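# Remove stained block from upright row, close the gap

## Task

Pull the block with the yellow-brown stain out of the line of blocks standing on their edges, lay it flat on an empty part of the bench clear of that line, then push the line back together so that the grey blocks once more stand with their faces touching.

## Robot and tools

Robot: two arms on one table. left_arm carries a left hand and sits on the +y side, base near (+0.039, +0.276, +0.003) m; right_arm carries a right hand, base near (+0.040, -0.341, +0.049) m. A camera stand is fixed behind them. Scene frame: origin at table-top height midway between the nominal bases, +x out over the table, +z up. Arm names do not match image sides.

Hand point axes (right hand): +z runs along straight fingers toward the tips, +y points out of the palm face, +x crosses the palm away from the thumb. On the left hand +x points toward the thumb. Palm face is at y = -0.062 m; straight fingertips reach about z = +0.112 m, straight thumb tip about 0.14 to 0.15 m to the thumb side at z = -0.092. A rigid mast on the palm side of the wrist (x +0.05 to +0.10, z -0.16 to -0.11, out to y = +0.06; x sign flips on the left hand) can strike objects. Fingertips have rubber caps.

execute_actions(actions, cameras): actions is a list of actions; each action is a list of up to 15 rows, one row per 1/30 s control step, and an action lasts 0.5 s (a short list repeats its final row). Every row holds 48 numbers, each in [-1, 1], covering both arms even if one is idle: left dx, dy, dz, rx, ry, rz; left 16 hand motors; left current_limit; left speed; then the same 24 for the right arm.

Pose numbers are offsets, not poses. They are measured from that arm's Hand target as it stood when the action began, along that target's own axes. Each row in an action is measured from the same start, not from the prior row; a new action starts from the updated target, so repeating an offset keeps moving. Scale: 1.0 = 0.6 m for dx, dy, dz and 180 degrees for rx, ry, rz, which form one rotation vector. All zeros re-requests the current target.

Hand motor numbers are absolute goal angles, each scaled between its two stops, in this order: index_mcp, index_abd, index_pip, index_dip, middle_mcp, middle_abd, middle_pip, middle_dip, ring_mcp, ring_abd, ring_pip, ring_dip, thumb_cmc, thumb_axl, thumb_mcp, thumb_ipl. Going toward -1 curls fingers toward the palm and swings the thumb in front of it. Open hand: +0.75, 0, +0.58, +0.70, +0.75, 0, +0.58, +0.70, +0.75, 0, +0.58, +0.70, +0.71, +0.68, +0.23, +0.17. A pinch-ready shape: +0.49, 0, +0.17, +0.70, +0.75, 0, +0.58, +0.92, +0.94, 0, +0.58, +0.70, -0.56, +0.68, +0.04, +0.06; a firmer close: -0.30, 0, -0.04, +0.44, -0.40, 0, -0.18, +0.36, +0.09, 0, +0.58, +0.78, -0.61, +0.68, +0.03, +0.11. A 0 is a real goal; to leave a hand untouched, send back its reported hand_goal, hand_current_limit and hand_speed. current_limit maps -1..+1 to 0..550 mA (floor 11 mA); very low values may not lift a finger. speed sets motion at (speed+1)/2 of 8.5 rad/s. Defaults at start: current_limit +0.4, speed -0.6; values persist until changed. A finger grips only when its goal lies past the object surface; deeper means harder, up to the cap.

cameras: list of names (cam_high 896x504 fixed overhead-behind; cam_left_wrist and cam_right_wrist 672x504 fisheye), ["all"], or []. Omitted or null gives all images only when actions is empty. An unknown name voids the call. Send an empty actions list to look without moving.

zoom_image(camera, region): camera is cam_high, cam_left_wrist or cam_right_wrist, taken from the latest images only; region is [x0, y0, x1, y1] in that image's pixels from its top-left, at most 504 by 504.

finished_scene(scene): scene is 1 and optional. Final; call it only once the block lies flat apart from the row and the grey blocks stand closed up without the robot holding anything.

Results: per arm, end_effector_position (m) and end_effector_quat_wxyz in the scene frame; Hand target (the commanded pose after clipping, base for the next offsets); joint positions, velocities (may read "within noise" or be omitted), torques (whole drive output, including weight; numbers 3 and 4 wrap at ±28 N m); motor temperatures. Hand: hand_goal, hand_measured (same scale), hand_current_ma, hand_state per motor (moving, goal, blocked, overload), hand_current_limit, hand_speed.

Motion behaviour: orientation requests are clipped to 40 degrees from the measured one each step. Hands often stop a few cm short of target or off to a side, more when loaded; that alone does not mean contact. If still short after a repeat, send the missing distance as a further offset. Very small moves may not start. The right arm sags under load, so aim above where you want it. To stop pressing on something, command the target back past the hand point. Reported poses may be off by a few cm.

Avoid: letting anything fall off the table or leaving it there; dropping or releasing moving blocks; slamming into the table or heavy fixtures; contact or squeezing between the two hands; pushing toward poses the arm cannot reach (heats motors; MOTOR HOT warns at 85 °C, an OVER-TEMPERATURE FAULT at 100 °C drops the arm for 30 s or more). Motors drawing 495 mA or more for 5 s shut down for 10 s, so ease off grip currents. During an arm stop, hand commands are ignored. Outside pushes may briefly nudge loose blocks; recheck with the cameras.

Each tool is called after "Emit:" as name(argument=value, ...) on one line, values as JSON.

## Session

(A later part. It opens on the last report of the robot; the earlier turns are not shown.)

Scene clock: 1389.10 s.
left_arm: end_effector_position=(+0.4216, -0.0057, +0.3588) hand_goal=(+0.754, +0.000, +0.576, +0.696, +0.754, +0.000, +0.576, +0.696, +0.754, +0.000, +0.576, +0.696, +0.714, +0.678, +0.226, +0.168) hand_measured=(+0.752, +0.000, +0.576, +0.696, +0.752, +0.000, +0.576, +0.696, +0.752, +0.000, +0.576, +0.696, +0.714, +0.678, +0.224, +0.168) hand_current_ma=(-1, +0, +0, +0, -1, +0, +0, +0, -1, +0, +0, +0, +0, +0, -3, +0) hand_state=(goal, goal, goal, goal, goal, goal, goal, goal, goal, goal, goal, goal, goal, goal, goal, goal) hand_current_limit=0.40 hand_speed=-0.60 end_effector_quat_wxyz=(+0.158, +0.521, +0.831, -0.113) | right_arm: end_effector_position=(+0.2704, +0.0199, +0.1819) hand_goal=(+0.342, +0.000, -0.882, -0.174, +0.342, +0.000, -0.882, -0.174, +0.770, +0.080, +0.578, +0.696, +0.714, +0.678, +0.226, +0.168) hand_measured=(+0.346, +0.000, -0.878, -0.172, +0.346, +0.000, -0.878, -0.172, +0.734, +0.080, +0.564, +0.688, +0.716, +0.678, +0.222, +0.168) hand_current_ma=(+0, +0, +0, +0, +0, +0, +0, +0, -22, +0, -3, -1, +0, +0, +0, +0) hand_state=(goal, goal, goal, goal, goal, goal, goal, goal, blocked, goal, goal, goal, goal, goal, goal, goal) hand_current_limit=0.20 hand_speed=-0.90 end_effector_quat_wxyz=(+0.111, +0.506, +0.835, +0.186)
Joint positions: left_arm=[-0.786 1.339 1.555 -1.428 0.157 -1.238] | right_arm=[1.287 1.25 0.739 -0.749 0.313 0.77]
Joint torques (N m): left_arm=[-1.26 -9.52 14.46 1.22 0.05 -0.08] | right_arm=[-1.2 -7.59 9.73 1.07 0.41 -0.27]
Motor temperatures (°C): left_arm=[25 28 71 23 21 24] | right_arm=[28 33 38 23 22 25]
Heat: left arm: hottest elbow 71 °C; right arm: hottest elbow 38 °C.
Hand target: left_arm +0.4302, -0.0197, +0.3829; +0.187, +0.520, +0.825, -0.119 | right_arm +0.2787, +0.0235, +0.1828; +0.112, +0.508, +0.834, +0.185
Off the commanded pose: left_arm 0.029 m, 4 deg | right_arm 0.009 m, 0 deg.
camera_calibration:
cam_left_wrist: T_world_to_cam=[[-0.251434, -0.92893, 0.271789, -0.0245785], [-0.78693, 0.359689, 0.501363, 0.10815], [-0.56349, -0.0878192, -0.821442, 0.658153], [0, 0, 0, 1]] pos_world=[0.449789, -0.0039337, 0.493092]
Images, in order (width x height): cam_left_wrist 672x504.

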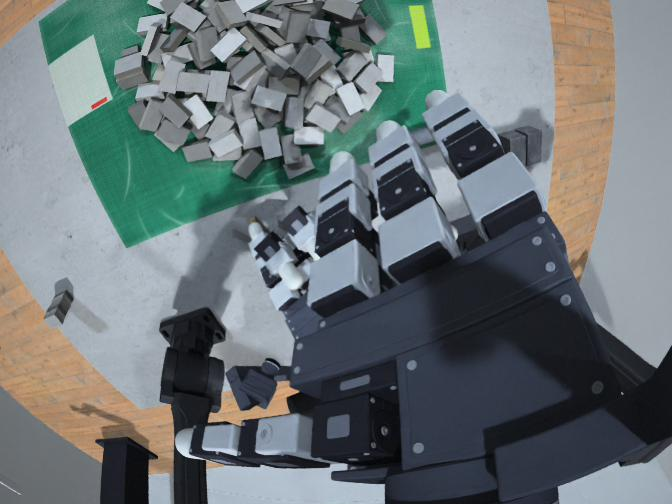

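Emit:
execute_actions(actions=[[[0,0,0,0,0,0,0.754,0,0.576,0.696,0.754,0,0.576,0.696,0.754,0,0.576,0.696,0.714,0.678,0.226,0.168,0.4,-0.6,0,0,0,0,0,0,0.342,0,-0.883,-0.174,0.342,0,-0.883,-0.174,0.55,0.06,0.577,0.696,0.714,0.678,0.226,0.168,0.2,-0.8],[0,0,0,0,0,0,0.754,0,0.576,0.696,0.754,0,0.576,0.696,0.754,0,0.576,0.696,0.714,0.678,0.226,0.168,0.4,-0.6,0,0,0,0,0,0,0.342,0,-0.883,-0.174,0.342,0,-0.883,-0.174,0.55,0.04,0.577,0.696,0.714,0.678,0.226,0.168,0.2,-0.8],[0,0,0,0,0,0,0.754,0,0.576,0.696,0.754,0,0.576,0.696,0.754,0,0.576,0.696,0.714,0.678,0.226,0.168,0.4,-0.6,0,0.002,-0.004,0,0,0,0.342,0,-0.883,-0.174,0.342,0,-0.883,-0.174,0.55,0,0.577,0.696,0.714,0.678,0.226,0.168,0.2,-0.8],[0,0,0,0,0,0,0.754,0,0.576,0.696,0.754,0,0.576,0.696,0.754,0,0.576,0.696,0.714,0.678,0.226,0.168,0.4,-0.6,0,0.0047,-0.01,0,0,0,0.342,0,-0.883,-0.174,0.342,0,-0.883,-0.174,0.55,0,0.577,0.696,0.714,0.678,0.226,0.168,0.2,-0.8],[0,0,0,0,0,0,0.754,0,0.576,0.696,0.754,0,0.576,0.696,0.754,0,0.576,0.696,0.714,0.678,0.226,0.168,0.4,-0.6,0,0.009,-0.019,0,0,0,0.342,0,-0.883,-0.174,0.342,0,-0.883,-0.174,0.55,0,0.577,0.696,0.714,0.678,0.226,0.168,0.2,-0.8],[0,0,0,0,0,0,0.754,0,0.576,0.696,0.754,0,0.576,0.696,0.754,0,0.576,0.696,0.714,0.678,0.226,0.168,0.4,-0.6,0,0.013,-0.028,0,0,0,0.342,0,-0.883,-0.174,0.342,0,-0.883,-0.174,0.55,0,0.577,0.696,0.714,0.678,0.226,0.168,0.2,-0.8],[0,0,0,0,0,0,0.754,0,0.576,0.696,0.754,0,0.576,0.696,0.754,0,0.576,0.696,0.714,0.678,0.226,0.168,0.4,-0.6,0,0.017,-0.037,0,0,0,0.342,0,-0.883,-0.174,0.342,0,-0.883,-0.174,0.55,0,0.577,0.696,0.714,0.678,0.226,0.168,0.2,-0.8],[0,0,0,0,0,0,0.754,0,0.576,0.696,0.754,0,0.576,0.696,0.754,0,0.576,0.696,0.714,0.678,0.226,0.168,0.4,-0.6,0,0.0211,-0.0453,0,0,0,0.342,0,-0.883,-0.174,0.342,0,-0.883,-0.174,0.55,0,0.577,0.696,0.714,0.678,0.226,0.168,0.2,-0.8]],[[0,0,0,0,0,0,0.754,0,0.576,0.696,0.754,0,0.576,0.696,0.754,0,0.576,0.696,0.714,0.678,0.226,0.168,0.4,-0.6,0.0005,0.0035,0.0016,0.007,0,0,0.342,0,-0.883,-0.174,0.342,0,-0.883,-0.174,0.55,0,0.577,0.696,0.714,0.678,0.226,0.168,0.2,-0.8],[0,0,0,0,0,0,0.754,0,0.576,0.696,0.754,0,0.576,0.696,0.754,0,0.576,0.696,0.714,0.678,0.226,0.168,0.4,-0.6,0.0008,0.0104,0.0049,0.021,0,0,0.342,0,-0.883,-0.174,0.342,0,-0.883,-0.174,0.6,0,0.577,0.696,0.714,0.678,0.226,0.168,0.2,-0.8],[0,0,0,0,0,0,0.754,0,0.576,0.696,0.754,0,0.576,0.696,0.754,0,0.576,0.696,0.714,0.678,0.226,0.168,0.4,-0.6,0.0015,0.0208,0.0097,0.0416,0,0,0.342,0,-0.883,-0.174,0.342,0,-0.883,-0.174,0.65,0,0.577,0.696,0.714,0.678,0.226,0.168,0.2,-0.8],[0,0,0,0,0,0,0.754,0,0.576,0.696,0.754,0,0.576,0.696,0.754,0,0.576,0.696,0.714,0.678,0.226,0.168,0.4,-0.6,0.002,0.0278,0.013,0.0555,0,0,0.342,0,-0.883,-0.174,0.342,0,-0.883,-0.174,0.7,0,0.577,0.696,0.714,0.678,0.226,0.168,0.2,-0.8],[0,0,0,0,0,0,0.754,0,0.576,0.696,0.754,0,0.576,0.696,0.754,0,0.576,0.696,0.714,0.678,0.226,0.168,0.4,-0.6,0.0025,0.0347,0.0162,0.0694,0,0,0.342,0,-0.883,-0.174,0.342,0,-0.883,-0.174,0.75,0,0.577,0.696,0.714,0.678,0.226,0.168,0.2,-0.8]],[[0,0,0,0,0,0,0.754,0,0.576,0.696,0.754,0,0.576,0.696,0.754,0,0.576,0.696,0.714,0.678,0.226,0.168,0.4,-0.6,0.0005,0.0037,0.0008,0.007,0,0,0.342,0,-0.883,-0.174,0.342,0,-0.883,-0.174,0.75,0,0.577,0.696,0.714,0.678,0.226,0.168,0.2,-0.8],[0,0,0,0,0,0,0.754,0,0.576,0.696,0.754,0,0.576,0.696,0.754,0,0.576,0.696,0.714,0.678,0.226,0.168,0.4,-0.6,0.0008,0.0112,0.0025,0.021,0,0,0.342,0,-0.883,-0.174,0.342,0,-0.883,-0.174,0.8,0,0.577,0.696,0.714,0.678,0.226,0.168,0.2,-0.8],[0,0,0,0,0,0,0.754,0,0.576,0.696,0.754,0,0.576,0.696,0.754,0,0.576,0.696,0.714,0.678,0.226,0.168,0.4,-0.6,0.0015,0.0224,0.005,0.0416,0,0,0.342,0,-0.883,-0.174,0.342,0,-0.883,-0.174,0.85,0,0.577,0.696,0.714,0.678,0.226,0.168,0.2,-0.8],[0,0,0,0,0,0,0.754,0,0.576,0.696,0.754,0,0.576,0.696,0.754,0,0.576,0.696,0.714,0.678,0.226,0.168,0.4,-0.6,0.002,0.03,0.0066,0.0555,0,0,0.342,0,-0.883,-0.174,0.342,0,-0.883,-0.174,0.85,0,0.577,0.696,0.714,0.678,0.226,0.168,0.2,-0.8],[0,0,0,0,0,0,0.754,0,0.576,0.696,0.754,0,0.576,0.696,0.754,0,0.576,0.696,0.714,0.678,0.226,0.168,0.4,-0.6,0.0025,0.0374,0.0083,0.0694,0,0,0.342,0,-0.883,-0.174,0.342,0,-0.883,-0.174,0.85,0,0.577,0.696,0.714,0.678,0.226,0.168,0.2,-0.8]]], cameras=["all"])

Emit:
zoom_image(camera="cam_left_wrist", region=[225, 185, 325, 270])

Emit:
zoom_image(camera="cam_right_wrist", region=[150, 0, 350, 160])

Scene clock: 1457.90 s.
left_arm: end_effector_position=(+0.4216, -0.0057, +0.3588) hand_goal=(+0.754, +0.000, +0.576, +0.696, +0.754, +0.000, +0.576, +0.696, +0.754, +0.000, +0.576, +0.696, +0.714, +0.678, +0.226, +0.168) hand_measured=(+0.752, +0.000, +0.576, +0.696, +0.752, +0.000, +0.576, +0.696, +0.752, +0.000, +0.576, +0.696, +0.714, +0.678, +0.224, +0.168) hand_current_ma=(-1, +0, +0, +0, -1, +0, +0, +0, -1, +0, +0, +0, +0, +0, -3, +0) hand_state=(goal, goal, goal, goal, goal, goal, goal, goal, goal, goal, goal, goal, goal, goal, goal, goal) hand_current_limit=0.40 hand_speed=-0.60 end_effector_quat_wxyz=(+0.158, +0.521, +0.831, -0.113) | right_arm: end_effector_position=(+0.2911, +0.0244, +0.2023) hand_goal=(+0.342, +0.000, -0.882, -0.174, +0.342, +0.000, -0.882, -0.174, +0.850, +0.000, +0.578, +0.696, +0.714, +0.678, +0.226, +0.168) hand_measured=(+0.346, +0.000, -0.878, -0.172, +0.346, +0.000, -0.878, -0.172, +0.846, +0.002, +0.576, +0.694, +0.716, +0.678, +0.222, +0.168) hand_current_ma=(+0, +0, +0, +0, +0, +0, +0, +0, +0, +0, +0, +0, +0, +0, +0, +0) hand_state=(goal, goal, goal, goal, goal, goal, goal, goal, goal, goal, goal, goal, goal, goal, goal, goal) hand_current_limit=0.20 hand_speed=-0.80 end_effector_quat_wxyz=(+0.051, +0.519, +0.849, +0.081)
Joint positions: left_arm=[-0.786 1.339 1.555 -1.428 0.157 -1.238] | right_arm=[1.169 1.314 0.958 -1.071 0.126 0.7]
Joint torques (N m): left_arm=[-1.03 -9.64 14.6 1.14 0.07 -0.08] | right_arm=[0.85 -11.81 7.71 1.07 0.45 -0.05]
Motor temperatures (°C): left_arm=[25 28 72 23 21 24] | right_arm=[28 32 39 23 22 25]
Heat: left arm: hottest elbow 72 °C; right arm: hottest elbow 39 °C.
Hand target: left_arm +0.4302, -0.0197, +0.3829; +0.187, +0.520, +0.825, -0.119 | right_arm +0.2893, +0.0236, +0.2041; +0.051, +0.520, +0.848, +0.088 (last step not sent: back at the drive's target)
Off the commanded pose: left_arm 0.029 m, 4 deg | right_arm 0.037 m, 11 deg.
pose unreachable (right arm): on one or more control steps of this call, first in action 2 (counted from 0), this arm could not follow its commanded pose, so it was not sent that pose on those steps. It may still have moved: this result reports where it is.
cause: moving toward the commanded pose would bring a part of the arm too close to another arm (a part of this arm just beyond joint 4 (wrist pitch) and a part of the left arm just beyond its joint 6 (wrist roll), 46 mm apart when this arm was first held).
camera_calibration:
cam_left_wrist: T_world_to_cam=[[-0.251434, -0.92893, 0.271789, -0.0245785], [-0.78693, 0.359689, 0.501363, 0.10815], [-0.56349, -0.0878192, -0.821442, 0.658153], [0, 0, 0, 1]] pos_world=[0.449789, -0.0039337, 0.493092]
cam_right_wrist: T_world_to_cam=[[0.915839, -0.393498, 0.0799934, -0.234167], [-0.343898, -0.665788, 0.662164, -0.071426], [-0.207302, -0.633944, -0.745078, 0.345836], [0, 0, 0, 1]] pos_world=[0.261588, 0.0795423, 0.323702]

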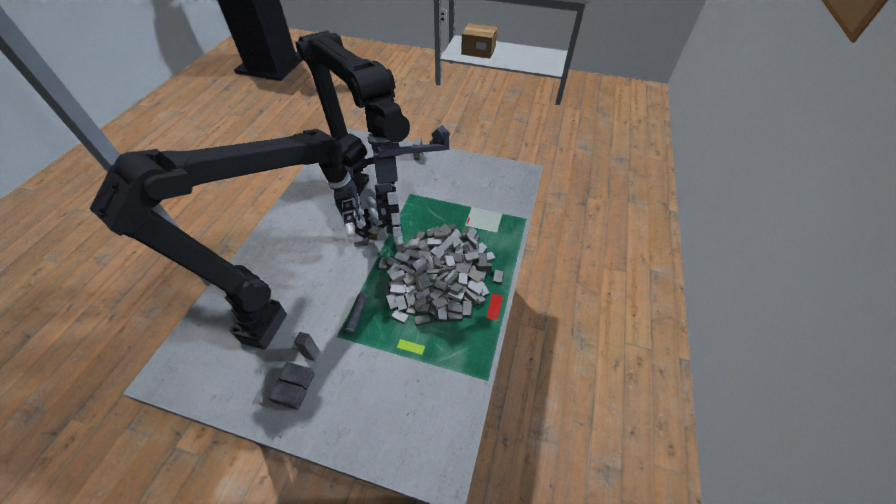

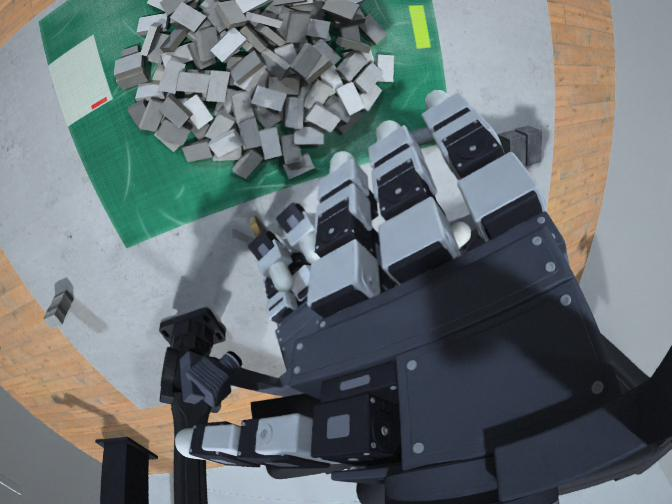

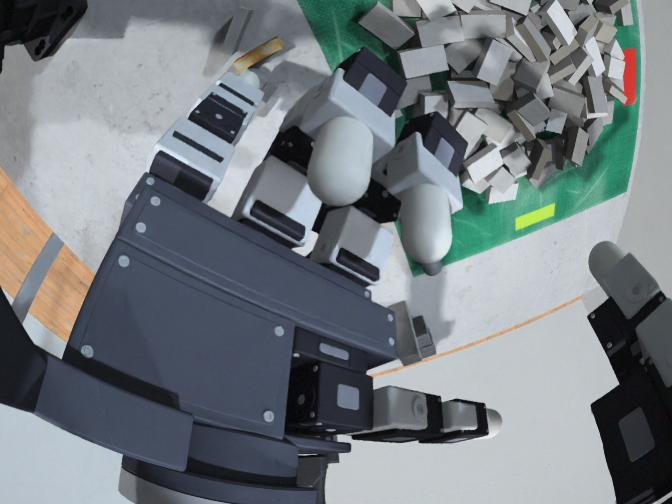

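Scaled by 5.040 from the camera's 672x504 image, which has a finer 960x720 frame.

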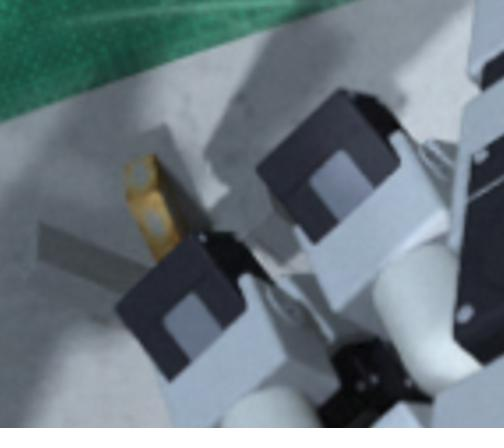

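Scaled by 2.520 from the camera's 672x504 image, which has a finer 960x720 frame.

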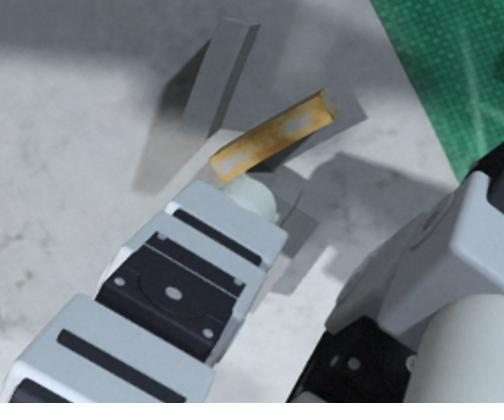

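Emit:
execute_actions(actions=[[[0.014,0.0144,-0.0068,0,0,0,0.754,0,0.576,0.696,0.754,0,0.576,0.696,0.754,0,0.576,0.696,0.714,0.678,0.226,0.168,0.4,-0.6,0,0,0,0,0,0,0.342,0,-0.883,-0.174,0.342,0,-0.883,-0.174,0.85,0,0.577,0.696,0.714,0.678,0.226,0.168,0.2,-0.8],[0.028,0.0289,-0.0136,0,0,0,0.754,0,0.576,0.696,0.754,0,0.576,0.696,0.754,0,0.576,0.696,0.714,0.678,0.226,0.168,0.4,-0.6,0,0,0,0,0,0,0.342,0,-0.883,-0.174,0.342,0,-0.883,-0.174,0.85,0,0.577,0.696,0.714,0.678,0.226,0.168,0.2,-0.8],[0.042,0.0434,-0.0204,0,0,0,0.754,0,0.576,0.696,0.754,0,0.576,0.696,0.754,0,0.576,0.696,0.714,0.678,0.226,0.168,0.4,-0.6,0,0,0,0,0,0,0.342,0,-0.883,-0.174,0.342,0,-0.883,-0.174,0.85,0,0.577,0.696,0.714,0.678,0.226,0.168,0.2,-0.8],[0.056,0.0578,-0.0272,0,0,0,0.754,0,0.576,0.696,0.754,0,0.576,0.696,0.754,0,0.576,0.696,0.714,0.678,0.226,0.168,0.4,-0.6,0,0,0,0,0,0,0.342,0,-0.883,-0.174,0.342,0,-0.883,-0.174,0.85,0,0.577,0.696,0.714,0.678,0.226,0.168,0.2,-0.8],[0.0703,0.0723,-0.034,0,0,0,0.754,0,0.576,0.696,0.754,0,0.576,0.696,0.754,0,0.576,0.696,0.714,0.678,0.226,0.168,0.4,-0.6,0,0,0,0,0,0,0.342,0,-0.883,-0.174,0.342,0,-0.883,-0.174,0.85,0,0.577,0.696,0.714,0.678,0.226,0.168,0.2,-0.8]],[[0.014,0.0144,-0.0068,0,0,0,0.754,0,0.576,0.696,0.754,0,0.576,0.696,0.754,0,0.576,0.696,0.714,0.678,0.226,0.168,0.4,-0.6,0,0,0,0,0,0,0.342,0,-0.883,-0.174,0.342,0,-0.883,-0.174,0.85,0,0.577,0.696,0.714,0.678,0.226,0.168,0.2,-0.8],[0.042,0.0434,-0.0204,0,0,0,0.754,0,0.576,0.696,0.754,0,0.576,0.696,0.754,0,0.576,0.696,0.714,0.678,0.226,0.168,0.4,-0.6,0,0,0,0,0,0,0.342,0,-0.883,-0.174,0.342,0,-0.883,-0.174,0.85,0,0.577,0.696,0.714,0.678,0.226,0.168,0.2,-0.8],[0.0703,0.0723,-0.034,0,0,0,0.754,0,0.576,0.696,0.754,0,0.576,0.696,0.754,0,0.576,0.696,0.714,0.678,0.226,0.168,0.4,-0.6,0,0,0,0,0,0,0.342,0,-0.883,-0.174,0.342,0,-0.883,-0.174,0.85,0,0.577,0.696,0.714,0.678,0.226,0.168,0.2,-0.8]],[[0.014,0.0144,-0.0068,0,0,0,0.754,0,0.576,0.696,0.754,0,0.576,0.696,0.754,0,0.576,0.696,0.714,0.678,0.226,0.168,0.4,-0.6,0,0,0,0,0,0,0.342,0,-0.883,-0.174,0.342,0,-0.883,-0.174,0.85,0,0.577,0.696,0.714,0.678,0.226,0.168,0.2,-0.8],[0.042,0.0434,-0.0204,0,0,0,0.754,0,0.576,0.696,0.754,0,0.576,0.696,0.754,0,0.576,0.696,0.714,0.678,0.226,0.168,0.4,-0.6,0,0,0,0,0,0,0.342,0,-0.883,-0.174,0.342,0,-0.883,-0.174,0.85,0,0.577,0.696,0.714,0.678,0.226,0.168,0.2,-0.8],[0.0703,0.0723,-0.034,0,0,0,0.754,0,0.576,0.696,0.754,0,0.576,0.696,0.754,0,0.576,0.696,0.714,0.678,0.226,0.168,0.4,-0.6,0,0,0,0,0,0,0.342,0,-0.883,-0.174,0.342,0,-0.883,-0.174,0.85,0,0.577,0.696,0.714,0.678,0.226,0.168,0.2,-0.8]],[[0.014,0.0144,-0.0068,0,0,0,0.754,0,0.576,0.696,0.754,0,0.576,0.696,0.754,0,0.576,0.696,0.714,0.678,0.226,0.168,0.4,-0.6,0,0,0,0,0,0,0.342,0,-0.883,-0.174,0.342,0,-0.883,-0.174,0.85,0,0.577,0.696,0.714,0.678,0.226,0.168,0.2,-0.8],[0.042,0.0434,-0.0204,0,0,0,0.754,0,0.576,0.696,0.754,0,0.576,0.696,0.754,0,0.576,0.696,0.714,0.678,0.226,0.168,0.4,-0.6,0,0,0,0,0,0,0.342,0,-0.883,-0.174,0.342,0,-0.883,-0.174,0.85,0,0.577,0.696,0.714,0.678,0.226,0.168,0.2,-0.8],[0.0703,0.0723,-0.034,0,0,0,0.754,0,0.576,0.696,0.754,0,0.576,0.696,0.754,0,0.576,0.696,0.714,0.678,0.226,0.168,0.4,-0.6,0,0,0,0,0,0,0.342,0,-0.883,-0.174,0.342,0,-0.883,-0.174,0.85,0,0.577,0.696,0.714,0.678,0.226,0.168,0.2,-0.8]],[[0.014,0.0144,-0.0068,0,0,0,0.754,0,0.576,0.696,0.754,0,0.576,0.696,0.754,0,0.576,0.696,0.714,0.678,0.226,0.168,0.4,-0.6,0,0,0,0,0,0,0.342,0,-0.883,-0.174,0.342,0,-0.883,-0.174,0.85,0,0.577,0.696,0.714,0.678,0.226,0.168,0.2,-0.8],[0.042,0.0434,-0.0204,0,0,0,0.754,0,0.576,0.696,0.754,0,0.576,0.696,0.754,0,0.576,0.696,0.714,0.678,0.226,0.168,0.4,-0.6,0,0,0,0,0,0,0.342,0,-0.883,-0.174,0.342,0,-0.883,-0.174,0.85,0,0.577,0.696,0.714,0.678,0.226,0.168,0.2,-0.8],[0.0703,0.0723,-0.034,0,0,0,0.754,0,0.576,0.696,0.754,0,0.576,0.696,0.754,0,0.576,0.696,0.714,0.678,0.226,0.168,0.4,-0.6,0,0,0,0,0,0,0.342,0,-0.883,-0.174,0.342,0,-0.883,-0.174,0.85,0,0.577,0.696,0.714,0.678,0.226,0.168,0.2,-0.8]]], cameras=["all"])

Emit:
zoom_image(camera="cam_right_wrist", region=[170, 0, 330, 110])

Scene clock: 1479.27 s.
left_arm: end_effector_position=(+0.5168, +0.2844, +0.3604) hand_goal=(+0.754, +0.000, +0.576, +0.696, +0.754, +0.000, +0.576, +0.696, +0.754, +0.000, +0.576, +0.696, +0.714, +0.678, +0.226, +0.168) hand_measured=(+0.752, +0.000, +0.576, +0.696, +0.752, +0.000, +0.576, +0.696, +0.752, +0.000, +0.576, +0.696, +0.714, +0.678, +0.224, +0.168) hand_current_ma=(-1, +0, +0, +0, -1, +0, +0, +0, -1, +0, +0, +0, +0, +0, -3, +0) hand_state=(goal, goal, goal, goal, goal, goal, goal, goal, goal, goal, goal, goal, goal, goal, goal, goal) hand_current_limit=0.40 hand_speed=-0.60 end_effector_quat_wxyz=(+0.172, +0.513, +0.831, -0.129) | right_arm: end_effector_position=(+0.2911, +0.0245, +0.2024) hand_goal=(+0.342, +0.000, -0.882, -0.174, +0.342, +0.000, -0.882, -0.174, +0.850, +0.000, +0.578, +0.696, +0.714, +0.678, +0.226, +0.168) hand_measured=(+0.346, +0.000, -0.878, -0.172, +0.346, +0.000, -0.878, -0.172, +0.846, +0.002, +0.576, +0.694, +0.716, +0.678, +0.222, +0.168) hand_current_ma=(+0, +0, +0, +0, +0, +0, +0, +0, +0, +0, +0, +0, +0, +0, +0, +0) hand_state=(goal, goal, goal, goal, goal, goal, goal, goal, goal, goal, goal, goal, goal, goal, goal, goal) hand_current_limit=0.20 hand_speed=-0.80 end_effector_quat_wxyz=(+0.051, +0.519, +0.849, +0.081)
Joint positions: left_arm=[0.028 1.341 1.57 -1.655 0.409 -0.439] | right_arm=[1.169 1.314 0.958 -1.07 0.126 0.7]
Joint torques (N m): left_arm=[-0.03 -9.7 13.76 -0.16 0.6 0.12] | right_arm=[0.85 -11.69 7.71 1.1 0.44 -0.05]
Motor temperatures (°C): left_arm=[25 28 72 23 21 24] | right_arm=[28 33 38 23 22 25]
Heat: left arm: hottest elbow 72 °C; right arm: hottest elbow 38 °C.
Hand target: left_arm +0.5248, +0.2852, +0.3829; +0.187, +0.520, +0.825, -0.120 | right_arm +0.2894, +0.0236, +0.2041; +0.051, +0.520, +0.848, +0.088
Off the commanded pose: left_arm 0.024 m, 2 deg | right_arm 0.003 m, 1 deg.
camera_calibration:
cam_left_wrist: T_world_to_cam=[[-0.242417, -0.919168, 0.310427, 0.247001], [-0.793905, 0.371855, 0.481081, 0.0853137], [-0.557628, -0.129828, -0.819876, 0.746906], [0, 0, 0, 1]] pos_world=[0.544104, 0.29228, 0.494651]
cam_right_wrist: T_world_to_cam=[[0.915817, -0.39355, 0.0799857, -0.234154], [-0.344008, -0.666006, 0.661887, -0.0712906], [-0.207215, -0.633683, -0.745324, 0.345873], [0, 0, 0, 1]] pos_world=[0.261588, 0.0795425, 0.323703]

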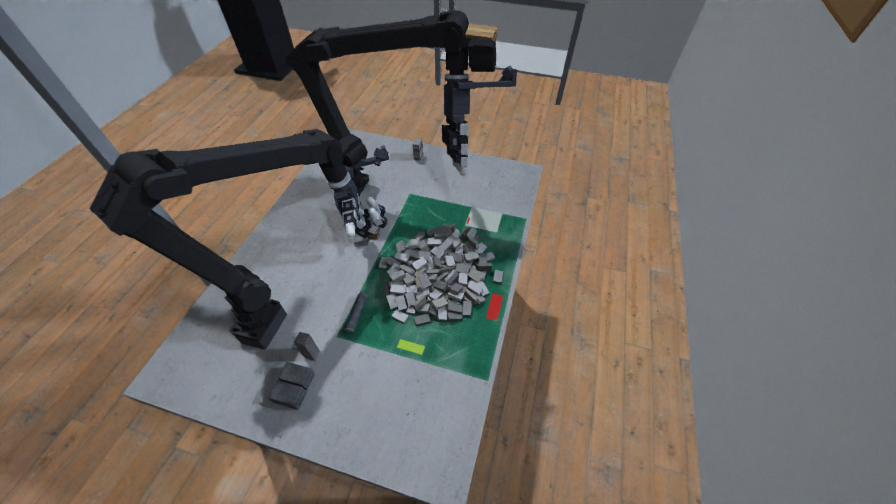

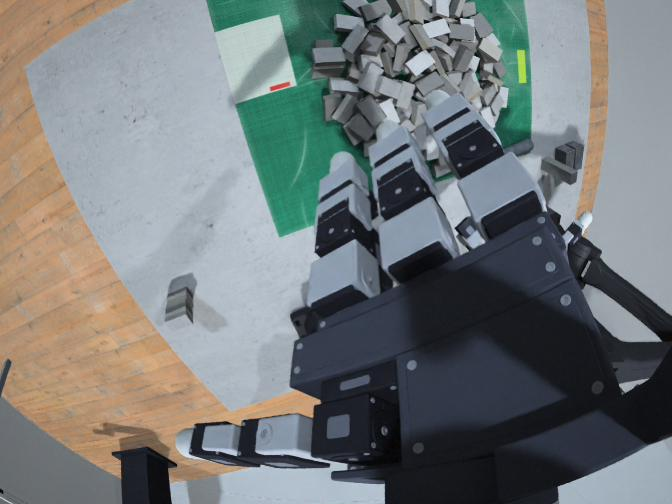

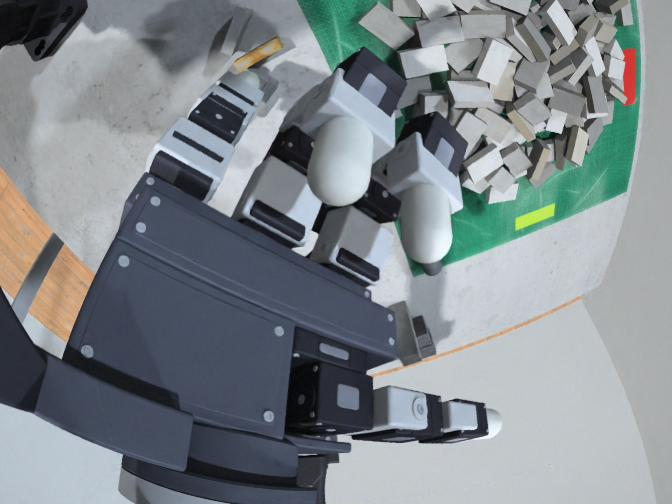

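Scaled by 3.150 from the camera's 672x504 image, which has a finer 960x720 frame.

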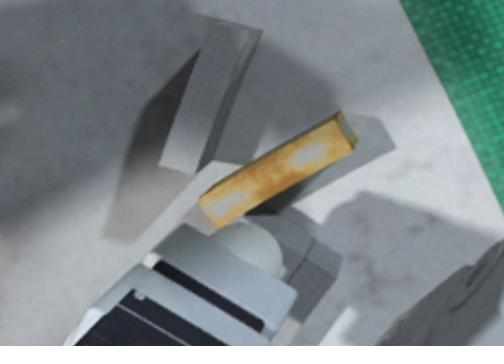

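Emit:
execute_actions(actions=[[[0,0,0,0,0,0,0.754,0,0.576,0.696,0.754,0,0.576,0.696,0.754,0,0.576,0.696,0.714,0.678,0.226,0.168,0.4,-0.6,0.0006,0.003,0.0029,0.0035,0,0,0.342,0,-0.883,-0.174,0.342,0,-0.883,-0.174,0.85,0,0.577,0.696,0.714,0.678,0.226,0.168,0.2,-0.8],[0,0,0,0,0,0,0.754,0,0.576,0.696,0.754,0,0.576,0.696,0.754,0,0.576,0.696,0.714,0.678,0.226,0.168,0.4,-0.6,0.0015,0.0075,0.0073,0.0087,0,0,0.342,0,-0.883,-0.174,0.342,0,-0.883,-0.174,0.85,0,0.577,0.696,0.714,0.678,0.226,0.168,0.2,-0.8],[0,0,0,0,0,0,0.754,0,0.576,0.696,0.754,0,0.576,0.696,0.754,0,0.576,0.696,0.714,0.678,0.226,0.168,0.4,-0.6,0.0026,0.0134,0.0132,0.0156,0,0,0.342,0,-0.883,-0.174,0.342,0,-0.883,-0.174,0.85,0,0.577,0.696,0.714,0.678,0.226,0.168,0.2,-0.8],[0,0,0,0,0,0,0.754,0,0.576,0.696,0.754,0,0.576,0.696,0.754,0,0.576,0.696,0.714,0.678,0.226,0.168,0.4,-0.6,0.004,0.0203,0.02,0.0237,0,0,0.342,0,-0.883,-0.174,0.342,0,-0.883,-0.174,0.85,0,0.577,0.696,0.714,0.678,0.226,0.168,0.2,-0.8],[0,0,0,0,0,0,0.754,0,0.576,0.696,0.754,0,0.576,0.696,0.754,0,0.576,0.696,0.714,0.678,0.226,0.168,0.4,-0.6,0.0055,0.0279,0.0275,0.0326,0,0,0.342,0,-0.883,-0.174,0.342,0,-0.883,-0.174,0.85,0,0.577,0.696,0.714,0.678,0.226,0.168,0.2,-0.8],[0,0,0,0,0,0,0.754,0,0.576,0.696,0.754,0,0.576,0.696,0.754,0,0.576,0.696,0.714,0.678,0.226,0.168,0.4,-0.6,0.007,0.0356,0.0352,0.0416,0,0,0.342,0,-0.883,-0.174,0.342,0,-0.883,-0.174,0.85,0,0.577,0.696,0.714,0.678,0.226,0.168,0.2,-0.8],[0,0,0,0,0,0,0.754,0,0.576,0.696,0.754,0,0.576,0.696,0.754,0,0.576,0.696,0.714,0.678,0.226,0.168,0.4,-0.6,0.0085,0.0432,0.0426,0.0504,0,0,0.342,0,-0.883,-0.174,0.342,0,-0.883,-0.174,0.85,0,0.577,0.696,0.714,0.678,0.226,0.168,0.2,-0.8],[0,0,0,0,0,0,0.754,0,0.576,0.696,0.754,0,0.576,0.696,0.754,0,0.576,0.696,0.714,0.678,0.226,0.168,0.4,-0.6,0.0098,0.05,0.0493,0.0584,0,0,0.342,0,-0.883,-0.174,0.342,0,-0.883,-0.174,0.85,0,0.577,0.696,0.714,0.678,0.226,0.168,0.2,-0.8],[0,0,0,0,0,0,0.754,0,0.576,0.696,0.754,0,0.576,0.696,0.754,0,0.576,0.696,0.714,0.678,0.226,0.168,0.4,-0.6,0.0109,0.0553,0.0546,0.0646,0,0,0.342,0,-0.883,-0.174,0.342,0,-0.883,-0.174,0.85,0,0.577,0.696,0.714,0.678,0.226,0.168,0.2,-0.8],[0,0,0,0,0,0,0.754,0,0.576,0.696,0.754,0,0.576,0.696,0.754,0,0.576,0.696,0.714,0.678,0.226,0.168,0.4,-0.6,0.0117,0.0594,0.0586,0.0694,0,0,0.342,0,-0.883,-0.174,0.342,0,-0.883,-0.174,0.85,0,0.577,0.696,0.714,0.678,0.226,0.168,0.2,-0.8]]], cameras=["cam_high","cam_right_wrist"])

Emit:
zoom_image(camera="cam_right_wrist", region=[150, 0, 310, 110])

Scene clock: 1507.47 s.
left_arm: end_effector_position=(+0.5170, +0.2841, +0.3605) hand_goal=(+0.754, +0.000, +0.576, +0.696, +0.754, +0.000, +0.576, +0.696, +0.754, +0.000, +0.576, +0.696, +0.714, +0.678, +0.226, +0.168) hand_measured=(+0.752, +0.000, +0.576, +0.696, +0.752, +0.000, +0.576, +0.696, +0.752, +0.000, +0.576, +0.696, +0.714, +0.678, +0.224, +0.168) hand_current_ma=(-1, +0, +0, +0, -1, +0, +0, +0, -1, +0, +0, +0, +0, +0, -3, +0) hand_state=(goal, goal, goal, goal, goal, goal, goal, goal, goal, goal, goal, goal, goal, goal, goal, goal) hand_current_limit=0.40 hand_speed=-0.60 end_effector_quat_wxyz=(+0.172, +0.514, +0.830, -0.129) | right_arm: end_effector_position=(+0.3149, +0.0353, +0.1686) hand_goal=(+0.342, +0.000, -0.882, -0.174, +0.342, +0.000, -0.882, -0.174, +0.850, +0.000, +0.578, +0.696, +0.714, +0.678, +0.226, +0.168) hand_measured=(+0.346, +0.000, -0.878, -0.172, +0.346, +0.000, -0.878, -0.172, +0.848, +0.002, +0.576, +0.694, +0.716, +0.678, +0.222, +0.168) hand_current_ma=(+0, +0, +0, +0, +0, +0, +0, +0, +0, +0, +0, +0, +0, +0, +0, +0) hand_state=(goal, goal, goal, goal, goal, goal, goal, goal, goal, goal, goal, goal, goal, goal, goal, goal) hand_current_limit=0.20 hand_speed=-0.80 end_effector_quat_wxyz=(-0.004, +0.525, +0.851, -0.009)
Joint positions: left_arm=[0.028 1.341 1.57 -1.655 0.41 -0.436] | right_arm=[1.07 1.482 1.094 -1.2 -0.009 0.617]
Joint torques (N m): left_arm=[-0.38 -9.64 14.01 -0.28 0.6 0.13] | right_arm=[-0.03 -11.46 11.74 -0.09 0.03 -0.19]
Motor temperatures (°C): left_arm=[25 29 73 23 22 24] | right_arm=[28 33 38 23 22 25]
Heat: left arm: hottest elbow 73 °C; right arm: hottest elbow 38 °C.
Hand target: left_arm +0.5248, +0.2852, +0.3829; +0.187, +0.520, +0.825, -0.119 | right_arm +0.3236, +0.0490, +0.1769; -0.006, +0.522, +0.853, -0.005
Off the commanded pose: left_arm 0.024 m, 2 deg | right_arm 0.018 m, 1 deg.
camera_calibration:
cam_right_wrist: T_world_to_cam=[[0.915132, -0.399362, -0.0551637, -0.225783], [-0.212783, -0.594679, 0.775294, -0.0965126], [-0.342428, -0.697758, -0.629187, 0.357804], [0, 0, 0, 1]] pos_world=[0.308607, 0.102097, 0.287496]
Images, in order (width x height): cam_high 896x504, cam_right_wrist 672x504.

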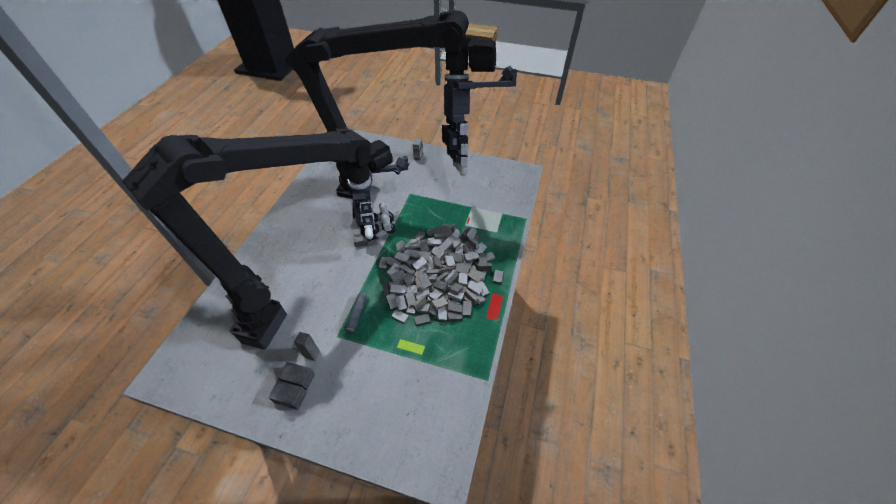

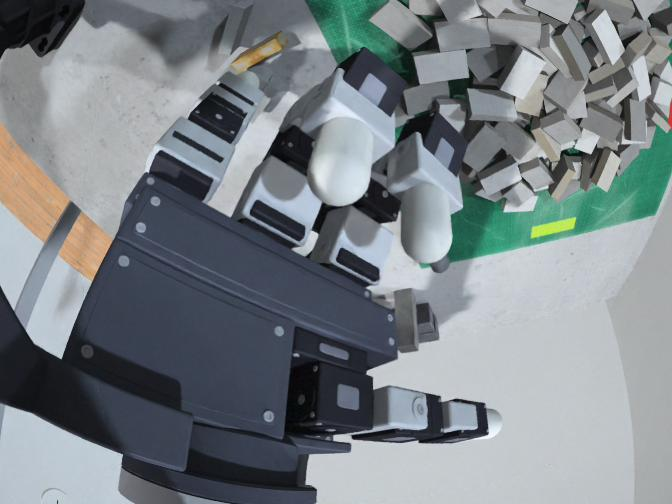

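Scaled by 3.150 from the camera's 672x504 image, which has a finer 960x720 frame.

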